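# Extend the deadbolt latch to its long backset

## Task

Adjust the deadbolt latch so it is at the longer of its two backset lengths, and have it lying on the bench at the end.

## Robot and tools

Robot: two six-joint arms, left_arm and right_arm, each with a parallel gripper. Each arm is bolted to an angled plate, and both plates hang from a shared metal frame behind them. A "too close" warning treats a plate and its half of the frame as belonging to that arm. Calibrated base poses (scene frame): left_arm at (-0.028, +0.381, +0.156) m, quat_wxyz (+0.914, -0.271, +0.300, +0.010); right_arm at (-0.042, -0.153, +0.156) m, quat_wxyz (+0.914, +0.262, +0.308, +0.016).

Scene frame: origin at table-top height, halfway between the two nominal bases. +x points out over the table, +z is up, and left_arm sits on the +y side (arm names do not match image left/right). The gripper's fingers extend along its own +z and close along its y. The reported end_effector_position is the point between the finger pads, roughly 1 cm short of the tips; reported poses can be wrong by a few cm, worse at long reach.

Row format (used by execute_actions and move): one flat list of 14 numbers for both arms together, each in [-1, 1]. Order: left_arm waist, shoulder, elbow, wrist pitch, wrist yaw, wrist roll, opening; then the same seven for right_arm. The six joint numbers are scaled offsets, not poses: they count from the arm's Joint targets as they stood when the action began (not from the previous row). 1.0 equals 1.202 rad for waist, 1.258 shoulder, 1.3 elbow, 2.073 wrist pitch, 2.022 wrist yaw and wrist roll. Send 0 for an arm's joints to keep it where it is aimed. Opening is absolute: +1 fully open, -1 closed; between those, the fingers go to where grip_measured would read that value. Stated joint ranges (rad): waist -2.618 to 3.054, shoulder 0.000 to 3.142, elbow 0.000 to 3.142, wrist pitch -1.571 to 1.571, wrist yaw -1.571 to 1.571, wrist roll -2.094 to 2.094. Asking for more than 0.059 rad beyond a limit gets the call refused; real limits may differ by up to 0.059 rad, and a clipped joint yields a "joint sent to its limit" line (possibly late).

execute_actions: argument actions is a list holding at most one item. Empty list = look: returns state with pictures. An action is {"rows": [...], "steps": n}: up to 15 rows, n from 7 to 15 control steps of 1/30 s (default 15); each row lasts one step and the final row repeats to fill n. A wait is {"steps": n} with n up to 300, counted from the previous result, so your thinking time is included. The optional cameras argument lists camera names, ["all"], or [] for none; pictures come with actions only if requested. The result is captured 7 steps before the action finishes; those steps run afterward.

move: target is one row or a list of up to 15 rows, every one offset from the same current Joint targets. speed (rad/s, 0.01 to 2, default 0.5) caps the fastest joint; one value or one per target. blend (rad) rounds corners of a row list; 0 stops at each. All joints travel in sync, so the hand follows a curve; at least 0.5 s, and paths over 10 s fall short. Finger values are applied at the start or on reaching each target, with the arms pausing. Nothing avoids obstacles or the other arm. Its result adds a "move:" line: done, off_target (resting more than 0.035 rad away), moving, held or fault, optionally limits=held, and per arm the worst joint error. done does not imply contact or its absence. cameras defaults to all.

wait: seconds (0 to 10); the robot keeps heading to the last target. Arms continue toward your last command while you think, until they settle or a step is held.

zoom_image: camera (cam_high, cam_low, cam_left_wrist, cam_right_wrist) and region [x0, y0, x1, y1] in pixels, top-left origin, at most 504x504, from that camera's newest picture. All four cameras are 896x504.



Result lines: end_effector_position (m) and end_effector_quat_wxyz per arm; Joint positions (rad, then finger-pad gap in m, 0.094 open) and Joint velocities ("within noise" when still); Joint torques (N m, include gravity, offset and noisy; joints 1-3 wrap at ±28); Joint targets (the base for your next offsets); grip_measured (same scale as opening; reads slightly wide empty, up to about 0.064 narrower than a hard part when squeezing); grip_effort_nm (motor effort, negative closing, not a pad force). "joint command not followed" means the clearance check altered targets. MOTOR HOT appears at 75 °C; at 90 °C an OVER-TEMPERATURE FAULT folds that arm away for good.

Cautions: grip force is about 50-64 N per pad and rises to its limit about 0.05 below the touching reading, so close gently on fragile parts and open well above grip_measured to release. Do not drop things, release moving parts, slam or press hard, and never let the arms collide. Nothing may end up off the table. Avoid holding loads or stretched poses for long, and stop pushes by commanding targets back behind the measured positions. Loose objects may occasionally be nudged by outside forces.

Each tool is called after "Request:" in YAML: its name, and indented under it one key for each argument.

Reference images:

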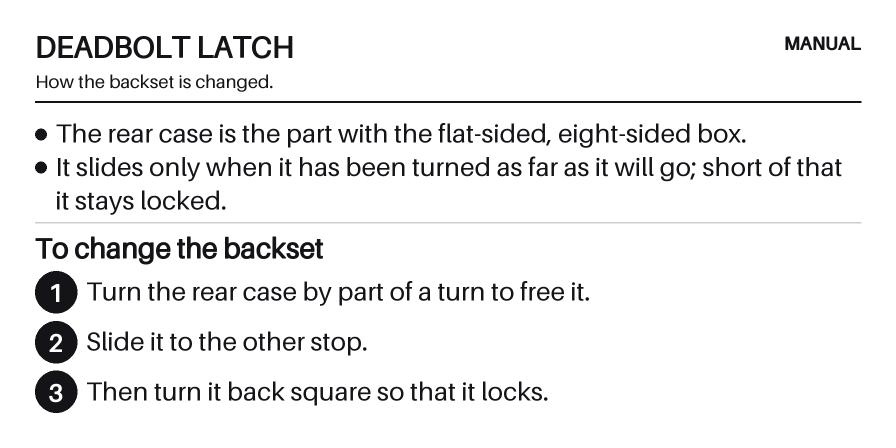

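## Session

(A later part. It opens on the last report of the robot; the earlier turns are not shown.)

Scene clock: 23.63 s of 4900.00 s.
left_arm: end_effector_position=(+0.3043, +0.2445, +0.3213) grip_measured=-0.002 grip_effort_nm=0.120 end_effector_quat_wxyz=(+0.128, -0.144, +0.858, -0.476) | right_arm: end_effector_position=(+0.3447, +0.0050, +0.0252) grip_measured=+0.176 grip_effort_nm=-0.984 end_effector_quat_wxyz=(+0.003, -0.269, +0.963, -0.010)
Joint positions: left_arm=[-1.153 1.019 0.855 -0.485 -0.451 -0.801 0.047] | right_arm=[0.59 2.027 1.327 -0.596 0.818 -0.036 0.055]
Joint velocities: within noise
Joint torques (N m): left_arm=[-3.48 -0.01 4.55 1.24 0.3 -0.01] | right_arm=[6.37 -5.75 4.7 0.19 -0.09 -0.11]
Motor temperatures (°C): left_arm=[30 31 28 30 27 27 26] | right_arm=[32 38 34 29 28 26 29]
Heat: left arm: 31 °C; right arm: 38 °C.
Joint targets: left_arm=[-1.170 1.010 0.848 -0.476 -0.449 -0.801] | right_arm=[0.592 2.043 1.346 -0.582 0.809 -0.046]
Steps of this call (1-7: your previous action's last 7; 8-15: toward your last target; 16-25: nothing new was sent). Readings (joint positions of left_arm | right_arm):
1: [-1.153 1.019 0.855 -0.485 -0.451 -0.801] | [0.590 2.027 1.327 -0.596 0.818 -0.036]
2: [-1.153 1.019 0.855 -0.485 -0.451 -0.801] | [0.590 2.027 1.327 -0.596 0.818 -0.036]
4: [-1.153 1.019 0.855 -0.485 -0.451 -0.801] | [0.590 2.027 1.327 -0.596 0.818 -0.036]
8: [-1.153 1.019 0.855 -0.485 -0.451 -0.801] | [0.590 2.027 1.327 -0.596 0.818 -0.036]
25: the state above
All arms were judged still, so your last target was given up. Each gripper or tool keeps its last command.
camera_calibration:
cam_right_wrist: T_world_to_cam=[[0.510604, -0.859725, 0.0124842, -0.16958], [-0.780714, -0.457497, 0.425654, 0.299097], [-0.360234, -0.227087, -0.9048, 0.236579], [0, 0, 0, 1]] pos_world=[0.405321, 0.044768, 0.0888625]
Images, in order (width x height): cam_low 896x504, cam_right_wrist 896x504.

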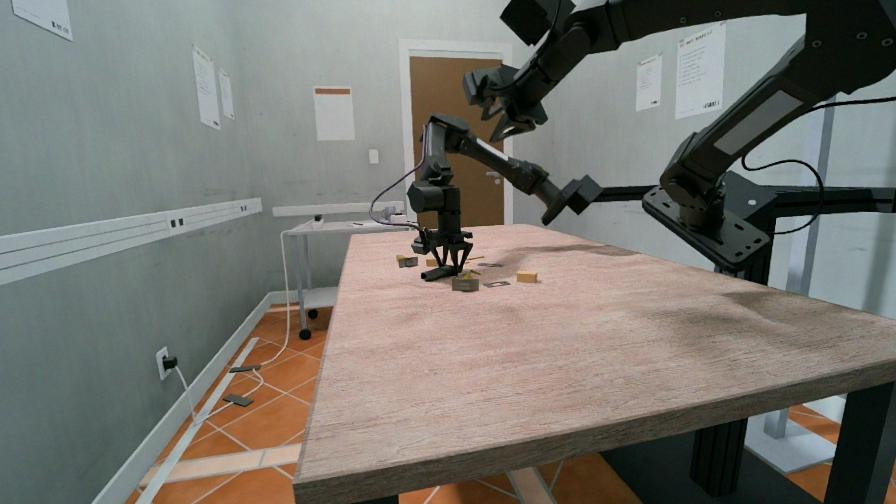

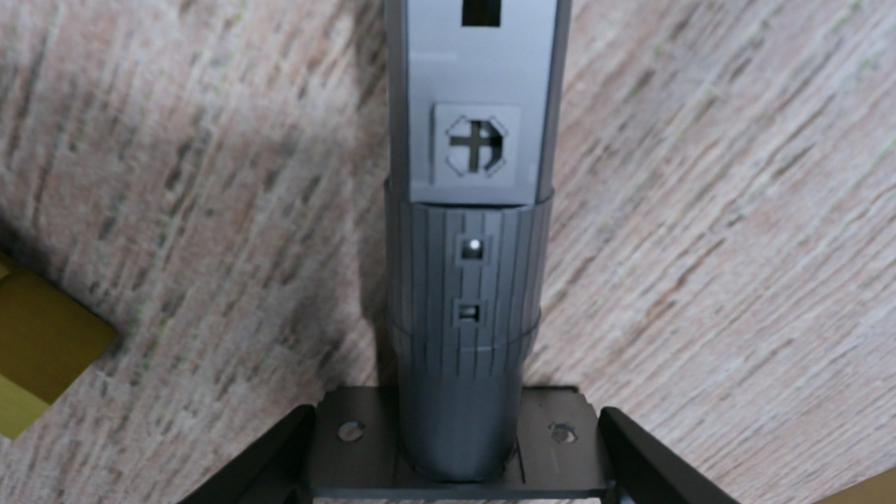

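Request:
move:
  target:
    - [0,0,0,0,0,0,0,0.0774,-0.0541,0.0569,-0.1027,0.0094,0.0648,0.05]
    - [0.075,0.151,0.005,0.032,0,-0.01,0,0.09,-0.078,0.28,-0.1703,-0.368,-0.6454,0.05]
  speed: [0.3,0.6]
  blend: 0.05

Request:
zoom_image:
  camera: "cam_left_wrist"
  region: [350, 50, 650, 350]

Scene clock: 28.80 s of 4900.00 s.
left_arm: end_effector_position=(+0.3061, +0.2128, +0.2787) grip_measured=-0.002 grip_effort_nm=0.120 end_effector_quat_wxyz=(+0.097, -0.146, +0.888, -0.425) | right_arm: end_effector_position=(+0.3640, +0.0976, +0.1594) grip_measured=+0.175 grip_effort_nm=-0.989 end_effector_quat_wxyz=(-0.190, +0.755, -0.552, -0.297)
Joint positions: left_arm=[-1.081 1.196 0.855 -0.419 -0.451 -0.82 0.047] | right_arm=[0.666 1.976 1.685 -0.921 0.108 -1.34 0.055]
Joint velocities: within noise
Joint torques (N m): left_arm=[-2.76 -0.53 5.23 1.17 0.29 -0.02] | right_arm=[9.25 -9.84 6.23 0.1 -0.88 -0.13]
Motor temperatures (°C): left_arm=[30 30 28 30 27 27 26] | right_arm=[33 38 34 29 28 26 29]
Heat: left arm: 30 °C; right arm: 38 °C.
Joint targets: left_arm=[-1.080 1.200 0.854 -0.409 -0.449 -0.821] | right_arm=[0.699 1.945 1.711 -0.935 0.065 -1.351]
Kept back: nothing.
move: off_target (right_arm); right_arm: the wrist yaw is farthest, 0.043 rad from its target
camera_calibration:
cam_left_wrist: T_world_to_cam=[[0.155554, -0.606181, 0.779967, -0.134371], [-0.97645, 0.0251323, 0.214273, 0.270915], [-0.14949, -0.79493, -0.587996, 0.464553], [0, 0, 0, 1]] pos_world=[0.354883, 0.281025, 0.31991]
cam_right_wrist: T_world_to_cam=[[0.947123, 0.316341, -0.0537161, -0.364622], [0.290513, -0.916496, -0.275023, 0.0659561], [-0.136232, 0.244876, -0.959936, 0.2672], [0, 0, 0, 1]] pos_world=[0.362582, 0.110362, 0.255048]

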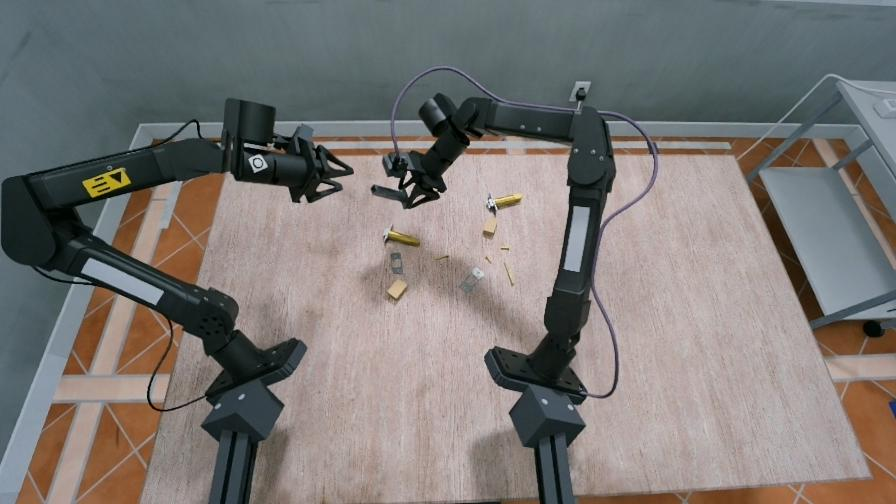

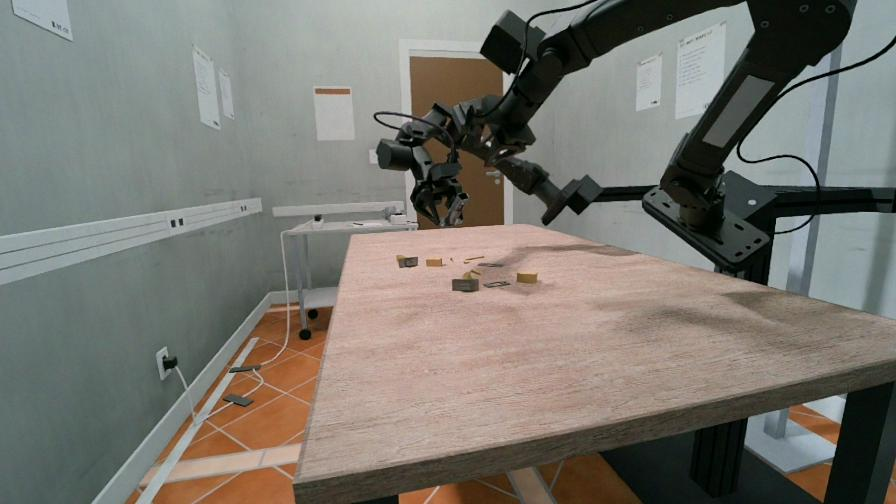

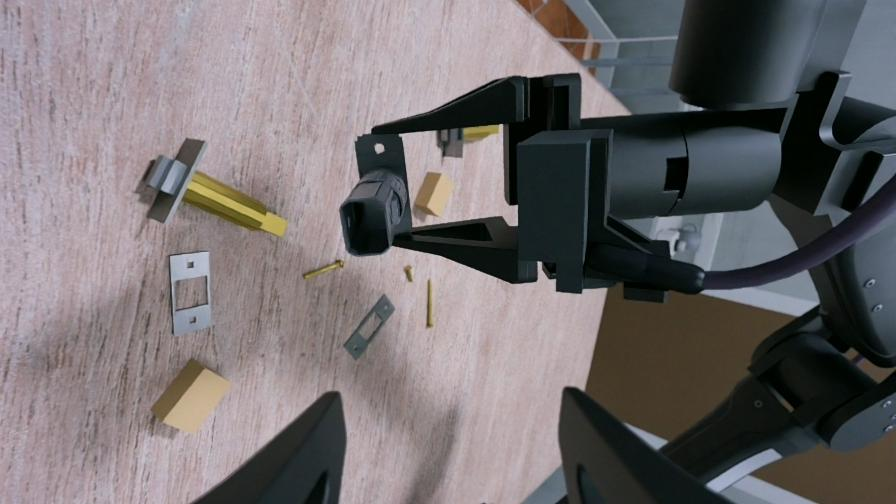

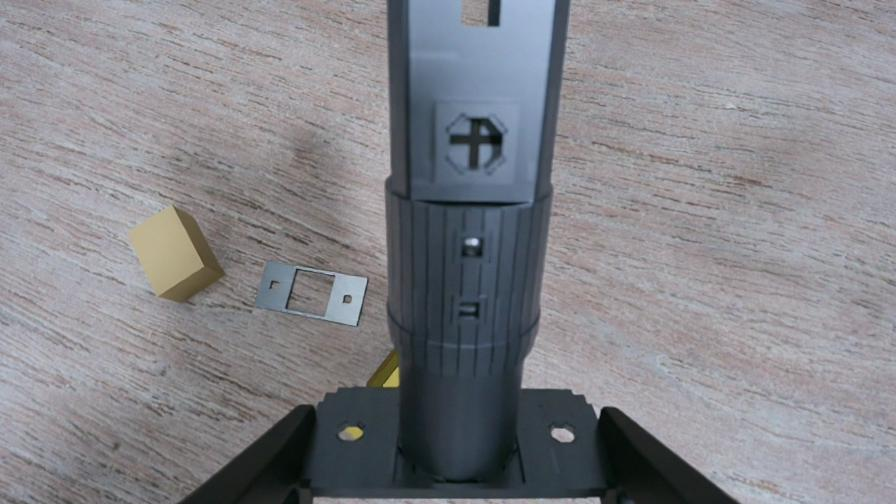

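Scaled by 1.680 from the camera's 896x504 image, which has a finer 1280x720 frame.

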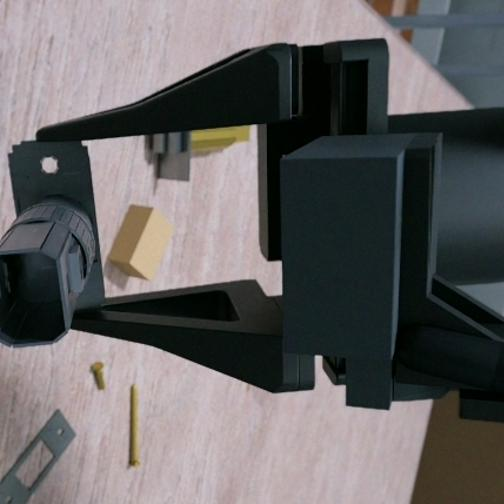

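Request:
move:
  target: [0.1389,0.0723,0.0138,0.015,0.0682,0.0272,0,0,0,0,0,0,0,0.05]
  speed: 0.4
  cameras: ["cam_left_wrist","cam_right_wrist"]

Request:
zoom_image:
  camera: "cam_left_wrist"
  region: [300, 150, 650, 504]

Scene clock: 32.00 s of 4900.00 s.
left_arm: end_effector_position=(+0.3140, +0.2076, +0.2304) grip_measured=-0.002 grip_effort_nm=0.120 end_effector_quat_wxyz=(+0.048, -0.154, +0.901, -0.402) | right_arm: end_effector_position=(+0.3639, +0.0976, +0.1594) grip_measured=+0.175 grip_effort_nm=-0.979 end_effector_quat_wxyz=(-0.190, +0.756, -0.552, -0.297)
Joint positions: left_arm=[-0.912 1.287 0.855 -0.389 -0.325 -0.779 0.047] | right_arm=[0.666 1.976 1.685 -0.922 0.107 -1.341 0.055]
Joint velocities: within noise
Joint torques (N m): left_arm=[-3.55 -2.06 6.5 1.06 0.44 0.19] | right_arm=[9.24 -9.84 6.23 0.1 -0.88 -0.12]
Motor temperatures (°C): left_arm=[30 30 28 30 27 27 26] | right_arm=[33 39 34 29 28 26 30]
Heat: left arm: 30 °C; right arm: 39 °C.
Joint targets: left_arm=[-0.913 1.291 0.872 -0.378 -0.311 -0.765] | right_arm=[0.699 1.945 1.711 -0.935 0.065 -1.352]
Kept back: nothing.
move: off_target (right_arm); right_arm: the wrist yaw is farthest, 0.042 rad from its target
camera_calibration:
cam_left_wrist: T_world_to_cam=[[0.217201, -0.638212, 0.738586, -0.104297], [-0.948363, 0.0412077, 0.314499, 0.253815], [-0.231152, -0.768757, -0.596307, 0.455303], [0, 0, 0, 1]] pos_world=[0.368607, 0.272994, 0.268708]
cam_right_wrist: T_world_to_cam=[[0.946766, 0.317482, -0.0532787, -0.364565], [0.291679, -0.916027, -0.275351, 0.0655781], [-0.136224, 0.245153, -0.959866, 0.267177], [0, 0, 0, 1]] pos_world=[0.362426, 0.110315, 0.255087]
Images, in order (width x height): cam_left_wrist 896x504, cam_right_wrist 896x504.

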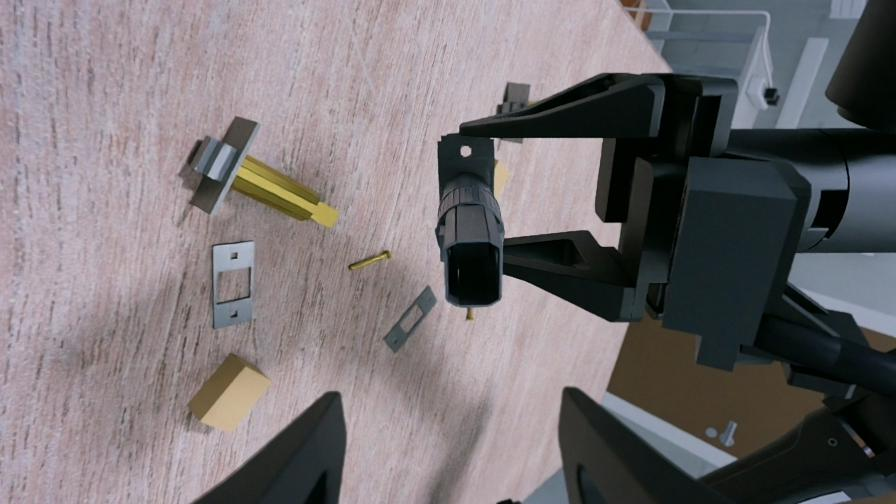

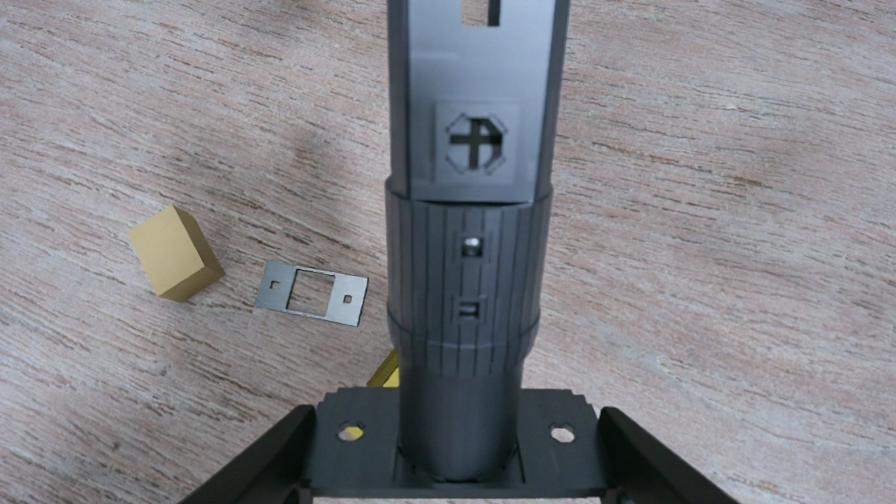

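Scaled by 1.424 from the camera's 896x504 image, which has a finer 1280x720 frame.

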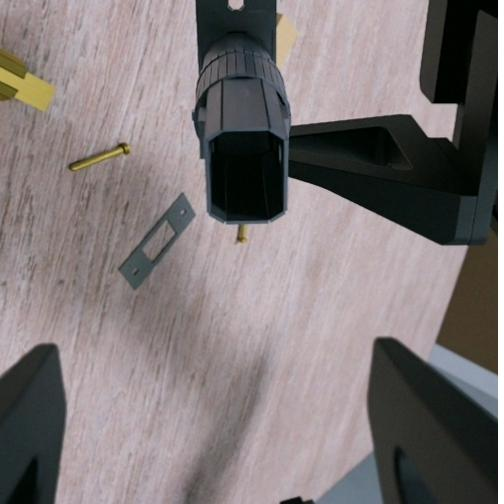

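Request:
move:
  target: [0.0384,0.1256,0.0123,0.0784,0.0161,0.0154,0,0,0,0,0,0,0,0.05]
  speed: 0.25
  cameras: ["cam_left_wrist"]

Request:
zoom_image:
  camera: "cam_left_wrist"
  region: [300, 150, 650, 504]

Scene clock: 34.67 s of 4900.00 s.
left_arm: end_effector_position=(+0.3282, +0.1754, +0.2065) grip_measured=-0.002 grip_effort_nm=0.125 end_effector_quat_wxyz=(+0.050, -0.158, +0.899, -0.405) | right_arm: end_effector_position=(+0.3639, +0.0976, +0.1594) grip_measured=+0.175 grip_effort_nm=-0.989 end_effector_quat_wxyz=(-0.190, +0.756, -0.552, -0.297)
Joint positions: left_arm=[-0.867 1.443 0.867 -0.227 -0.292 -0.748 0.047] | right_arm=[0.666 1.976 1.685 -0.922 0.107 -1.341 0.055]
Joint velocities: within noise
Joint torques (N m): left_arm=[-4.21 -2.99 6.54 1.08 0.48 0.13] | right_arm=[9.25 -9.84 6.24 0.1 -0.88 -0.12]
Motor temperatures (°C): left_arm=[30 30 28 30 27 27 26] | right_arm=[34 39 35 29 28 26 30]
Heat: left arm: 30 °C; right arm: 39 °C.
Joint targets: left_arm=[-0.867 1.449 0.888 -0.216 -0.279 -0.735] | right_arm=[0.699 1.945 1.711 -0.935 0.065 -1.352]
Kept back: nothing.
move: off_target (right_arm); right_arm: the wrist yaw is farthest, 0.042 rad from its target
camera_calibration:
cam_left_wrist: T_world_to_cam=[[0.22116, -0.631785, 0.742924, -0.113634], [-0.949056, 0.0359038, 0.313055, 0.27755], [-0.224458, -0.774312, -0.591659, 0.417406], [0, 0, 0, 1]] pos_world=[0.382231, 0.241445, 0.244495]
Images, in order (width x height): cam_left_wrist 896x504.

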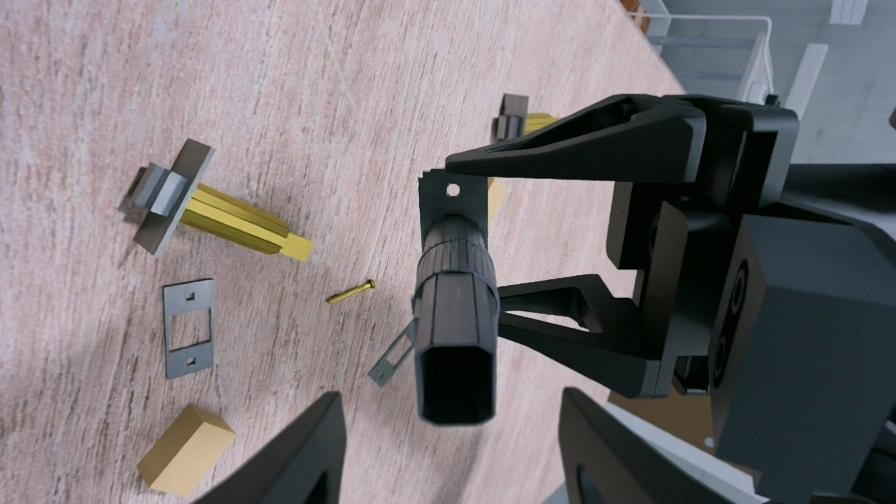

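Scaled by 1.424 from the camera's 896x504 image, which has a finer 1280x720 frame.

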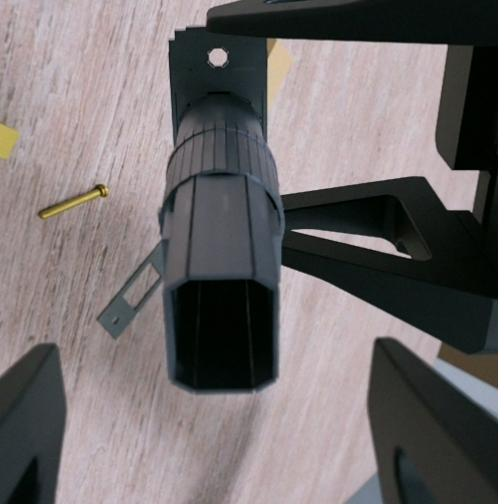

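Request:
move:
  target: [0.0166,0.0555,0.0046,0.0338,0.0069,0.0066,0,0,0,0,0,0,0,0.05]
  speed: 0.15
  cameras: ["cam_left_wrist"]

Request:
zoom_image:
  camera: "cam_left_wrist"
  region: [300, 150, 650, 504]

Scene clock: 36.53 s of 4900.00 s.
left_arm: end_effector_position=(+0.3333, +0.1622, +0.1945) grip_measured=-0.002 grip_effort_nm=0.125 end_effector_quat_wxyz=(+0.051, -0.160, +0.898, -0.406) | right_arm: end_effector_position=(+0.3638, +0.0975, +0.1594) grip_measured=+0.175 grip_effort_nm=-0.989 end_effector_quat_wxyz=(-0.190, +0.756, -0.552, -0.297)
Joint positions: left_arm=[-0.847 1.51 0.873 -0.157 -0.279 -0.734 0.047] | right_arm=[0.666 1.976 1.685 -0.922 0.107 -1.341 0.055]
Joint velocities: within noise
Joint torques (N m): left_arm=[-4.53 -3.34 6.42 1.01 0.43 0.16] | right_arm=[9.25 -9.84 6.23 0.11 -0.88 -0.12]
Motor temperatures (°C): left_arm=[30 30 28 30 27 27 26] | right_arm=[34 40 35 29 28 26 30]
Heat: left arm: 30 °C; right arm: 40 °C.
Joint targets: left_arm=[-0.847 1.518 0.895 -0.146 -0.265 -0.721] | right_arm=[0.699 1.945 1.711 -0.935 0.065 -1.352]
Kept back: nothing.
move: off_target (right_arm); right_arm: the wrist yaw is farthest, 0.042 rad from its target
camera_calibration:
cam_left_wrist: T_world_to_cam=[[0.223116, -0.629128, 0.744592, -0.115527], [-0.949474, 0.0326982, 0.312136, 0.287487], [-0.22072, -0.776614, -0.590045, 0.400038], [0, 0, 0, 1]] pos_world=[0.387034, 0.228594, 0.232326]
Images, in order (width x height): cam_left_wrist 896x504.

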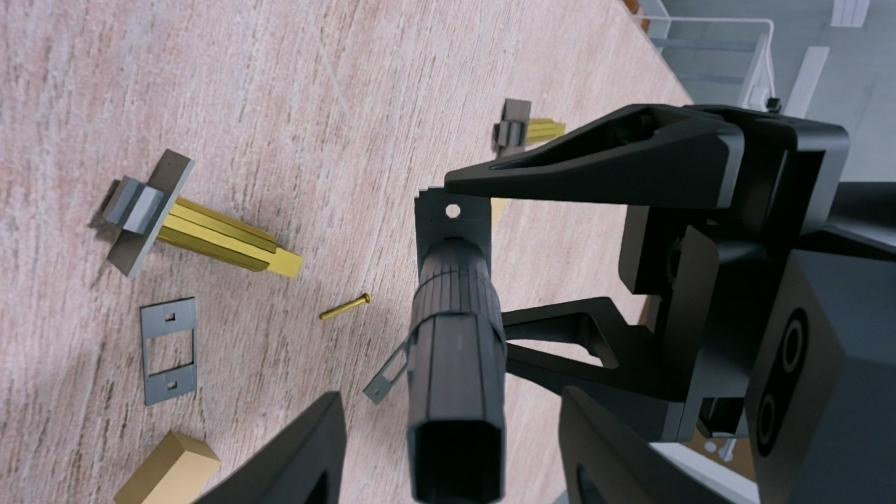

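Scaled by 1.424 from the camera's 896x504 image, which has a finer 1280x720 frame.

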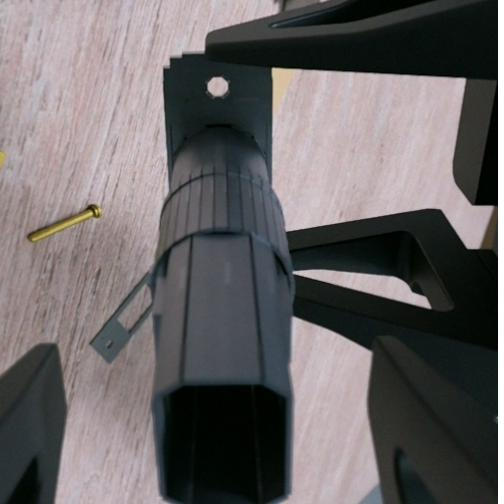

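Request:
execute_actions:
  actions:
    - {"rows":[[0,0,0,0,0,0,-0.1,0,0,0,0,0,0,0.05],[0,0,0,0,0,0,-0.2,0,0,0,0,0,0,0.05],[0,0,0,0,0,0,-0.28,0,0,0,0,0,0,0.05],[0,0,0,0,0,0,-0.36,0,0,0,0,0,0,0.05],[0,0,0,0,0,0,-0.42,0,0,0,0,0,0,0.05],[0,0,0,0,0,0,-0.46,0,0,0,0,0,0,0.05],[0,0,0,0,0,0,-0.49,0,0,0,0,0,0,0.05],[0,0,0,0,0,0,-0.52,0,0,0,0,0,0,0.05],[0,0,0,0,0,0,-0.55,0,0,0,0,0,0,0.05],[0,0,0,0,0,0,-0.575,0,0,0,0,0,0,0.05],[0,0,0,0,0,0,-0.6,0,0,0,0,0,0,0.05],[0,0,0,0,0,0,-0.62,0,0,0,0,0,0,0.05],[0,0,0,0,0,0,-0.65,0,0,0,0,0,0,0.05],[0,0,0,0,0,0,-0.7,0,0,0,0,0,0,0.05],[0,0,0,0,0,0,-0.8,0,0,0,0,0,0,0.05]],"steps":15}

Request:
wait:
  seconds: 0.5
  cameras: ["cam_left_wrist","cam_right_wrist"]

Scene clock: 37.40 s of 4900.00 s.
left_arm: end_effector_position=(+0.3334, +0.1621, +0.1946) grip_measured=-0.498 grip_effort_nm=-0.032 end_effector_quat_wxyz=(+0.051, -0.160, +0.898, -0.407) | right_arm: end_effector_position=(+0.3638, +0.0976, +0.1595) grip_measured=+0.175 grip_effort_nm=-0.984 end_effector_quat_wxyz=(-0.190, +0.756, -0.552, -0.298)
Joint positions: left_arm=[-0.847 1.51 0.873 -0.156 -0.278 -0.734 0.024] | right_arm=[0.666 1.976 1.685 -0.922 0.107 -1.341 0.055]
Joint velocities: left_arm=[-0.037 0.002 -0.002 -0.022 -0.007 0.037 -0.044] | right_arm=[within noise]
Joint torques (N m): left_arm=[-4.57 -3.36 6.43 1.01 0.46 0.15] | right_arm=[9.24 -9.83 6.23 0.11 -0.88 -0.12]
Motor temperatures (°C): left_arm=[30 30 28 30 27 27 26] | right_arm=[34 40 35 29 28 26 30]
Heat: left arm: 30 °C; right arm: 40 °C.
Joint targets: left_arm=[-0.847 1.518 0.895 -0.146 -0.265 -0.721] | right_arm=[0.699 1.945 1.711 -0.935 0.065 -1.352]
Steps of this call (1-18: nothing new was sent; 19-26: this action's first 8). Readings (joint positions of left_arm | right_arm):
19: [-0.847 1.510 0.873 -0.156 -0.278 -0.734] | [0.666 1.976 1.685 -0.922 0.107 -1.341]
20: [-0.847 1.510 0.873 -0.156 -0.278 -0.734] | [0.666 1.976 1.685 -0.922 0.107 -1.341]
22: [-0.847 1.510 0.873 -0.156 -0.278 -0.734] | [0.666 1.976 1.685 -0.922 0.107 -1.341]
26: the state above

Scene clock: 38.13 s of 4900.00 s.
left_arm: end_effector_position=(+0.3338, +0.1617, +0.1953) grip_measured=-0.638 grip_effort_nm=-1.023 end_effector_quat_wxyz=(+0.051, -0.160, +0.897, -0.408) | right_arm: end_effector_position=(+0.3638, +0.0976, +0.1595) grip_measured=+0.175 grip_effort_nm=-0.984 end_effector_quat_wxyz=(-0.190, +0.756, -0.552, -0.298)
Joint positions: left_arm=[-0.847 1.51 0.874 -0.155 -0.275 -0.734 0.017] | right_arm=[0.666 1.976 1.685 -0.922 0.107 -1.341 0.055]
Joint velocities: within noise
Joint torques (N m): left_arm=[-4.67 -3.37 6.45 1 0.41 0.15] | right_arm=[9.22 -9.83 6.23 0.11 -0.89 -0.12]
Motor temperatures (°C): left_arm=[30 30 28 30 27 27 26] | right_arm=[34 40 35 29 28 26 30]
Heat: left arm: 30 °C; right arm: 40 °C.
Joint targets: left_arm=[-0.847 1.518 0.894 -0.146 -0.265 -0.721] | right_arm=[0.699 1.945 1.711 -0.935 0.065 -1.352]
Steps of this call (1-7: your previous action's last 7; 8-15: toward your last target; 16-22: nothing new was sent). Readings (joint positions of left_arm | right_arm):
1: [-0.847 1.510 0.873 -0.156 -0.278 -0.734] | [0.666 1.976 1.685 -0.922 0.107 -1.341]
2: [-0.847 1.510 0.873 -0.156 -0.278 -0.734] | [0.666 1.976 1.685 -0.922 0.107 -1.341]
4: [-0.847 1.510 0.873 -0.156 -0.277 -0.734] | [0.666 1.976 1.685 -0.922 0.107 -1.341]
8: [-0.847 1.510 0.874 -0.155 -0.275 -0.734] | [0.666 1.976 1.685 -0.922 0.107 -1.341]
22: the state above
All arms were judged still, so your last target was given up. Each gripper or tool keeps its last command.
camera_calibration:
cam_left_wrist: T_world_to_cam=[[0.222613, -0.625972, 0.747397, -0.11741], [-0.949851, 0.033428, 0.310912, 0.288017], [-0.219606, -0.779129, -0.587139, 0.399729], [0, 0, 0, 1]] pos_world=[0.387493, 0.228317, 0.232901]
cam_right_wrist: T_world_to_cam=[[0.946644, 0.317795, -0.0535948, -0.364392], [0.291863, -0.915883, -0.275633, 0.0655818], [-0.136681, 0.245283, -0.959768, 0.267333], [0, 0, 0, 1]] pos_world=[0.362348, 0.110295, 0.255124]
Images, in order (width x height): cam_left_wrist 896x504, cam_right_wrist 896x504.

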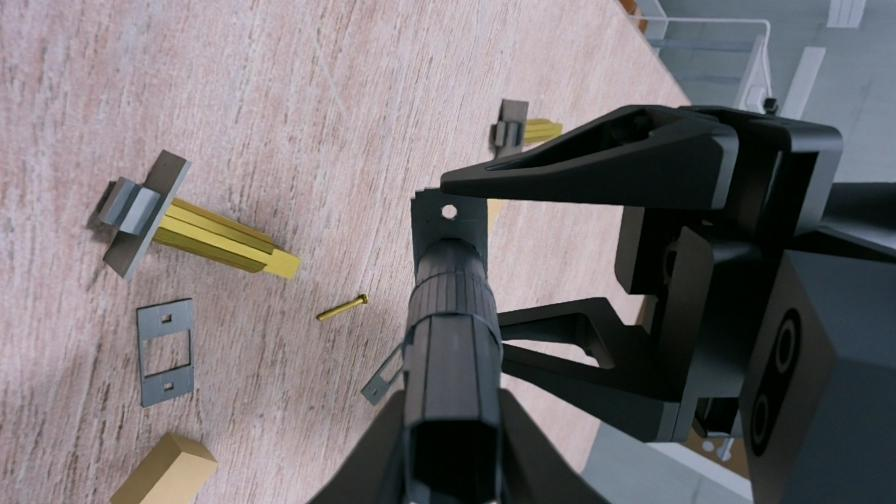

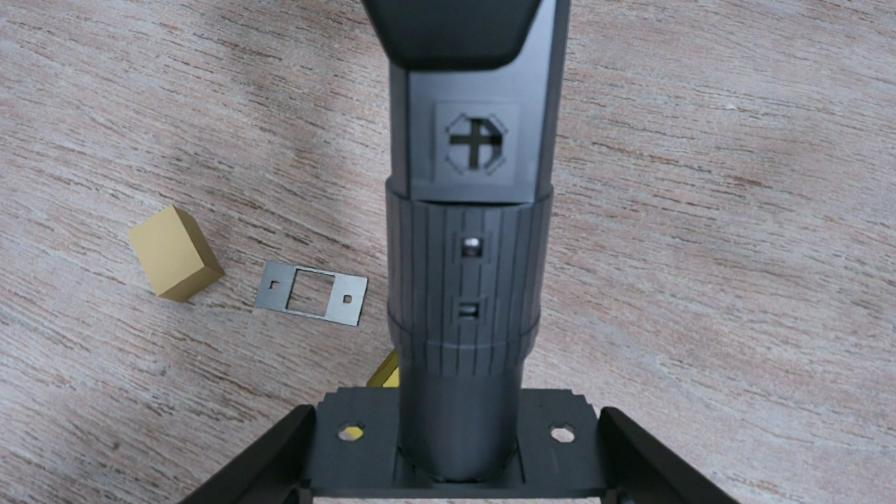

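Request:
move:
  target: [0,0,0,0,0,0.15,-0.85,0,0,0,0,0,0,0.0]
  speed: 0.4
  cameras: ["cam_left_wrist","cam_right_wrist"]

Scene clock: 40.93 s of 4900.00 s.
left_arm: end_effector_position=(+0.3338, +0.1617, +0.1953) grip_measured=-0.637 grip_effort_nm=-1.023 end_effector_quat_wxyz=(+0.111, -0.024, +0.911, -0.396) | right_arm: end_effector_position=(+0.3637, +0.0977, +0.1595) grip_measured=+0.175 grip_effort_nm=-0.984 end_effector_quat_wxyz=(-0.190, +0.756, -0.551, -0.298)
Joint positions: left_arm=[-0.847 1.51 0.874 -0.155 -0.275 -0.434 0.017] | right_arm=[0.666 1.976 1.685 -0.922 0.106 -1.341 0.055]
Joint velocities: within noise
Joint torques (N m): left_arm=[-4.67 -3.36 6.41 0.98 0.45 0.16] | right_arm=[9.24 -9.84 6.24 0.1 -0.87 -0.12]
Motor temperatures (°C): left_arm=[30 30 29 30 27 27 27] | right_arm=[35 40 35 29 28 26 30]
Heat: left arm: 30 °C; right arm: 40 °C.
Joint targets: left_arm=[-0.847 1.518 0.894 -0.146 -0.265 -0.418] | right_arm=[0.699 1.945 1.711 -0.935 0.065 -1.351]
Kept back: nothing.
move: off_target (right_arm); right_arm: the wrist yaw is farthest, 0.041 rad from its target
camera_calibration:
cam_left_wrist: T_world_to_cam=[[-0.0677939, -0.690441, 0.720205, -0.00479068], [-0.971026, 0.211462, 0.111319, 0.30524], [-0.229155, -0.691792, -0.684772, 0.407843], [0, 0, 0, 1]] pos_world=[0.389531, 0.214288, 0.248751]
cam_right_wrist: T_world_to_cam=[[0.946597, 0.31791, -0.0537265, -0.364334], [0.29184, -0.915675, -0.276348, 0.0658036], [-0.13705, 0.245911, -0.959555, 0.267428], [0, 0, 0, 1]] pos_world=[0.362324, 0.110317, 0.255222]
Images, in order (width x height): cam_left_wrist 896x504, cam_right_wrist 896x504.

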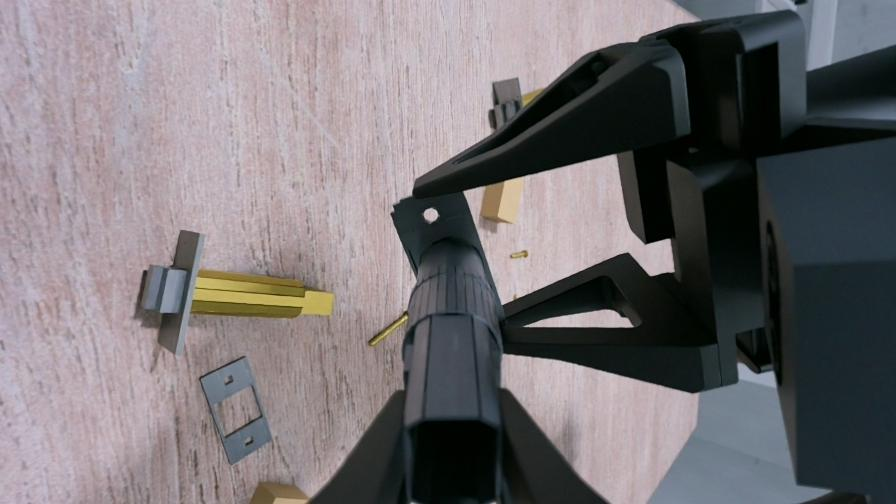

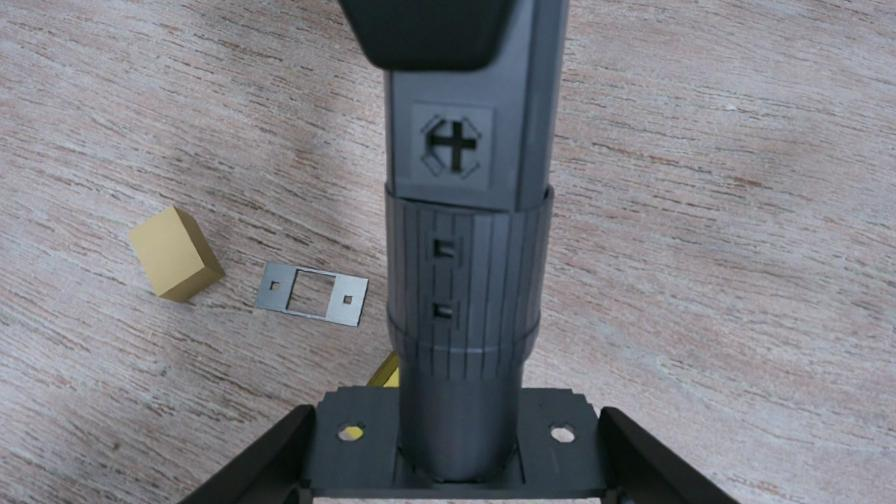

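Request:
move:
  target: [0,0,0,0,0,0.3,-0.85,0,0,0,0,0,0,0.0]
  speed: 0.6
  cameras: ["cam_left_wrist","cam_low","cam_right_wrist"]

Request:
zoom_image:
  camera: "cam_low"
  region: [370, 80, 570, 250]

Scene clock: 42.80 s of 4900.00 s.
left_arm: end_effector_position=(+0.3350, +0.1619, +0.1952) grip_measured=-0.637 grip_effort_nm=-1.018 end_effector_quat_wxyz=(+0.219, +0.231, +0.882, -0.349) | right_arm: end_effector_position=(+0.3646, +0.0982, +0.1597) grip_measured=+0.175 grip_effort_nm=-0.994 end_effector_quat_wxyz=(-0.193, +0.757, -0.550, -0.297)
Joint positions: left_arm=[-0.845 1.51 0.874 -0.15 -0.275 0.134 0.017] | right_arm=[0.666 1.976 1.685 -0.918 0.106 -1.346 0.055]
Joint velocities: within noise
Joint torques (N m): left_arm=[-4.68 -3.3 6.49 0.97 0.42 0.62] | right_arm=[9.22 -9.85 6.24 0.07 -0.87 -0.06]
Motor temperatures (°C): left_arm=[30 30 29 30 27 27 27] | right_arm=[35 40 35 29 28 26 30]
Heat: left arm: 30 °C; right arm: 40 °C.
Joint targets: left_arm=[-0.847 1.518 0.894 -0.146 -0.265 0.189] | right_arm=[0.699 1.945 1.711 -0.935 0.065 -1.352]
Kept back: nothing.
move: off_target (left_arm, right_arm); left_arm: the wrist roll is farthest, 0.055 rad from its target; right_arm: the wrist yaw is farthest, 0.041 rad from its target
camera_calibration:
cam_left_wrist: T_world_to_cam=[[-0.577928, -0.646283, 0.498316, 0.202589], [-0.803808, 0.556318, -0.210718, 0.257358], [-0.141039, -0.52233, -0.840999, 0.381764], [0, 0, 0, 1]] pos_world=[0.377792, 0.187163, 0.27434]
cam_right_wrist: T_world_to_cam=[[0.946499, 0.319235, -0.0471983, -0.36648], [0.294601, -0.914473, -0.277399, 0.0650654], [-0.131717, 0.248653, -0.959595, 0.265334], [0, 0, 0, 1]] pos_world=[0.362653, 0.110518, 0.255365]
Images, in order (width x height): cam_low 896x504, cam_left_wrist 896x504, cam_right_wrist 896x504.

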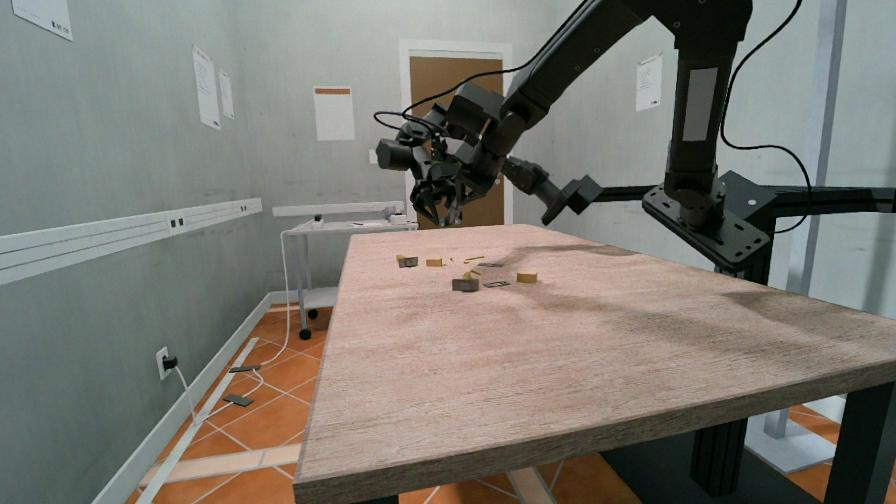

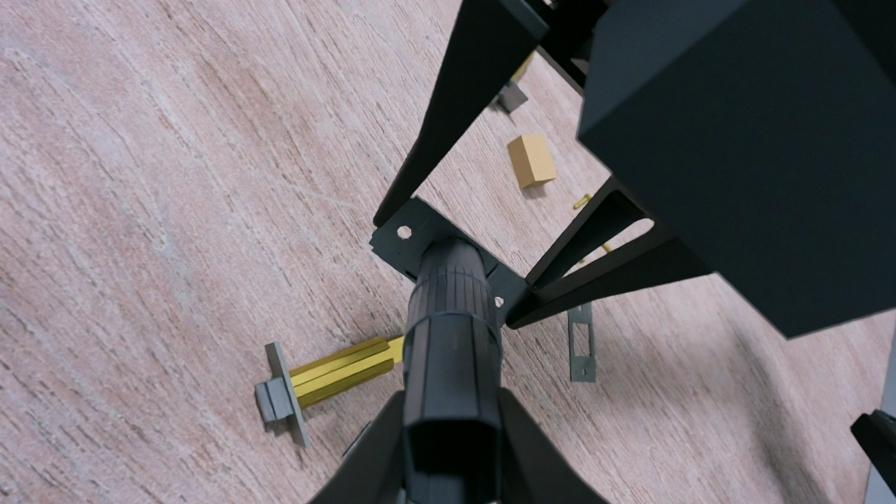

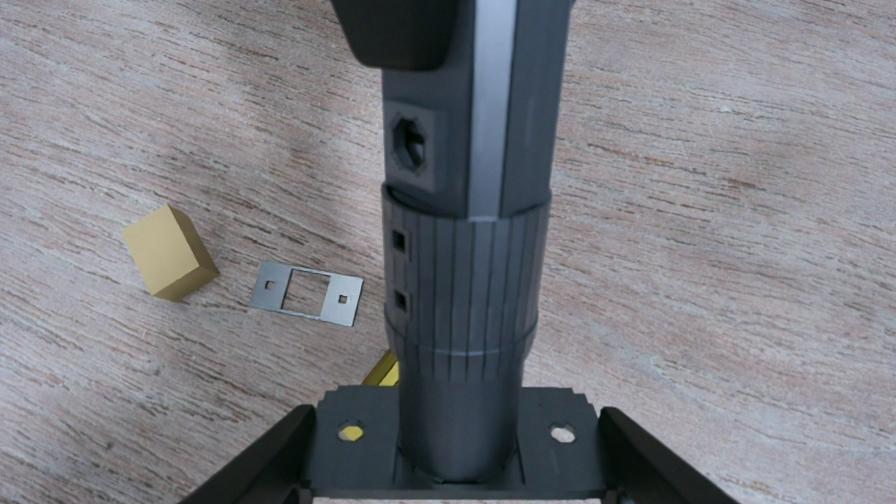

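Scaled by 2.520 from the camera's 896x504 image, which has a finer 1280x720 frame.

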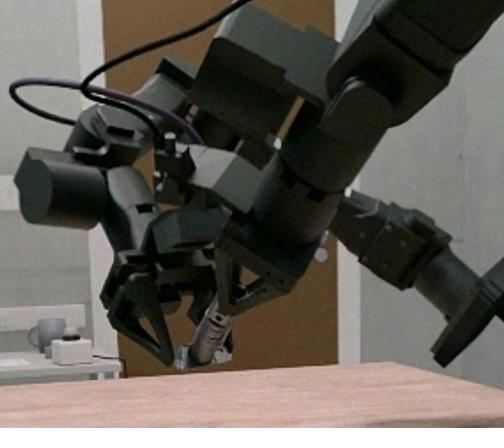

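Request:
move:
  target: [0,0,0,0,0,0.04,-0.85,0,0,0,0,0,0,0.0]
  speed: 0.3
  cameras: ["cam_left_wrist","cam_right_wrist"]

Scene clock: 43.97 s of 4900.00 s.
left_arm: end_effector_position=(+0.3399, +0.1622, +0.1971) grip_measured=-0.637 grip_effort_nm=-1.023 end_effector_quat_wxyz=(+0.234, +0.248, +0.875, -0.343) | right_arm: end_effector_position=(+0.3696, +0.0983, +0.1616) grip_measured=+0.176 grip_effort_nm=-0.979 end_effector_quat_wxyz=(-0.202, +0.756, -0.550, -0.291)
Joint positions: left_arm=[-0.842 1.51 0.879 -0.139 -0.275 0.187 0.017] | right_arm=[0.666 1.97 1.685 -0.903 0.109 -1.355 0.055]
Joint velocities: within noise
Joint torques (N m): left_arm=[-4.98 -3.36 6.02 0.84 0.44 1.01] | right_arm=[9.22 -9.36 6.28 -0.05 -0.9 0.03]
Motor temperatures (°C): left_arm=[30 30 29 30 27 27 27] | right_arm=[35 40 35 29 28 26 30]
Heat: left arm: 30 °C; right arm: 40 °C.
Joint targets: left_arm=[-0.847 1.518 0.895 -0.146 -0.265 0.270] | right_arm=[0.699 1.945 1.711 -0.935 0.065 -1.352]
Kept back: nothing.
move: off_target (left_arm, right_arm); left_arm: the wrist roll is farthest, 0.083 rad from its target; right_arm: the wrist yaw is farthest, 0.044 rad from its target
camera_calibration:
cam_left_wrist: T_world_to_cam=[[-0.613005, -0.636481, 0.468098, 0.2209], [-0.781749, 0.574432, -0.242686, 0.25745], [-0.114426, -0.514703, -0.849699, 0.375618], [0, 0, 0, 1]] pos_world=[0.379654, 0.186042, 0.278239]
cam_right_wrist: T_world_to_cam=[[0.950025, 0.310986, -0.0272008, -0.374874], [0.291489, -0.914894, -0.27929, 0.0657657], [-0.111741, 0.257404, -0.959821, 0.259629], [0, 0, 0, 1]] pos_world=[0.365981, 0.10992, 0.257368]
Images, in order (width x height): cam_left_wrist 896x504, cam_right_wrist 896x504.

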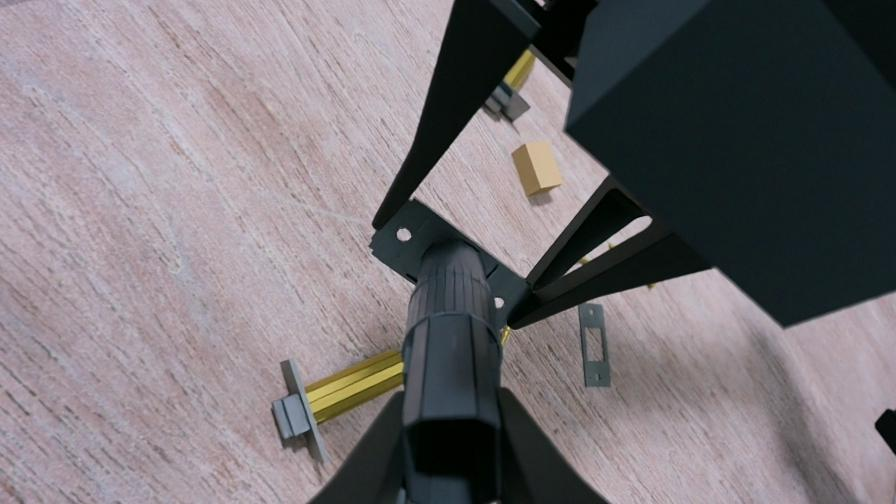

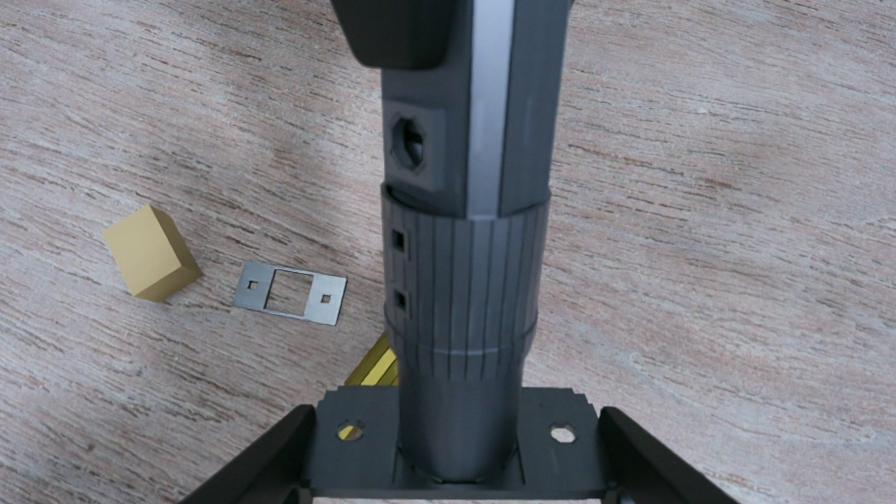

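Request:
move:
  target: [-0.02,-0.04,0,-0.01,0,-0.045,-0.9,-0.04,0,0,-0.02,0.07,0,0]
  speed: 0.15
  cameras: ["cam_left_wrist","cam_right_wrist"]

Scene clock: 45.63 s of 4900.00 s.
left_arm: end_effector_position=(+0.3388, +0.1621, +0.1968) grip_measured=-0.637 grip_effort_nm=-1.028 end_effector_quat_wxyz=(+0.226, +0.234, +0.879, -0.348) | right_arm: end_effector_position=(+0.3693, +0.0959, +0.1598) grip_measured=+0.175 grip_effort_nm=-0.984 end_effector_quat_wxyz=(-0.197, +0.759, -0.551, -0.286)
Joint positions: left_arm=[-0.842 1.51 0.879 -0.144 -0.273 0.152 0.017] | right_arm=[0.666 1.97 1.685 -0.909 0.123 -1.356 0.055]
Joint velocities: within noise
Joint torques (N m): left_arm=[-7.13 -7.66 6.09 0.71 0.37 0.31] | right_arm=[5.56 -9.33 6.27 -0.42 0.51 0.03]
Motor temperatures (°C): left_arm=[31 31 29 30 27 27 27] | right_arm=[35 40 35 29 28 26 30]
Heat: left arm: 31 °C; right arm: 40 °C.
Joint targets: left_arm=[-0.871 1.468 0.895 -0.166 -0.265 0.179] | right_arm=[0.651 1.945 1.711 -0.976 0.207 -1.351]
Kept back: nothing.
move: off_target (left_arm, right_arm); left_arm: the shoulder is farthest, 0.042 rad from its target; right_arm: the wrist yaw is farthest, 0.083 rad from its target
camera_calibration:
cam_left_wrist: T_world_to_cam=[[-0.587631, -0.643827, 0.490077, 0.208537], [-0.798891, 0.557709, -0.22524, 0.261635], [-0.128305, -0.523877, -0.842076, 0.379871], [0, 0, 0, 1]] pos_world=[0.380301, 0.187351, 0.276612]
cam_right_wrist: T_world_to_cam=[[0.94912, 0.313593, -0.0288403, -0.37354], [0.295309, -0.918097, -0.264369, 0.0596692], [-0.109382, 0.242401, -0.96399, 0.259651], [0, 0, 0, 1]] pos_world=[0.365315, 0.108982, 0.255302]
Images, in order (width x height): cam_left_wrist 896x504, cam_right_wrist 896x504.

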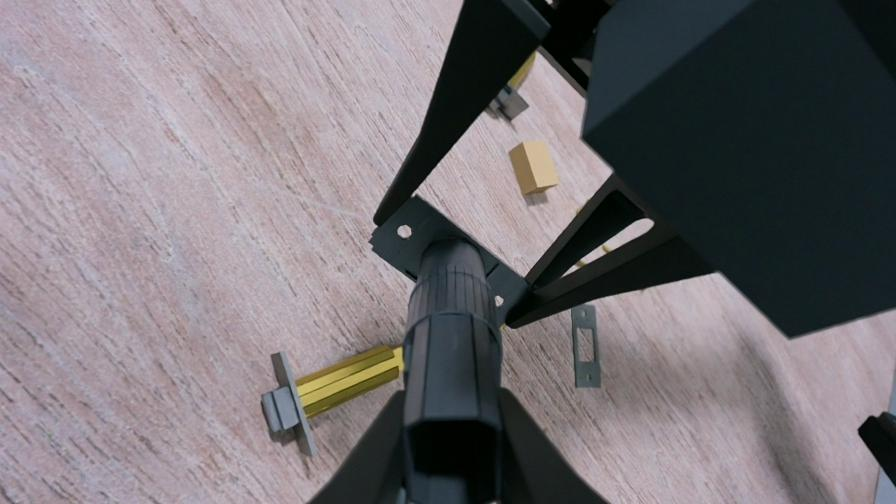

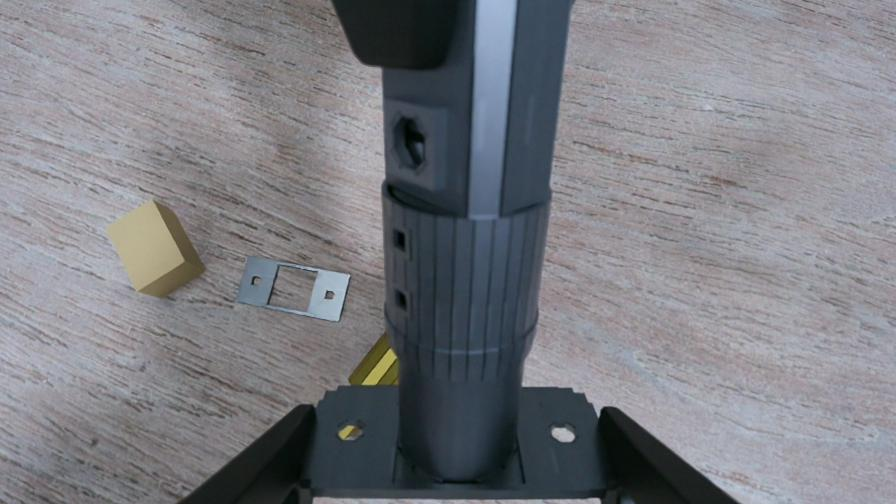

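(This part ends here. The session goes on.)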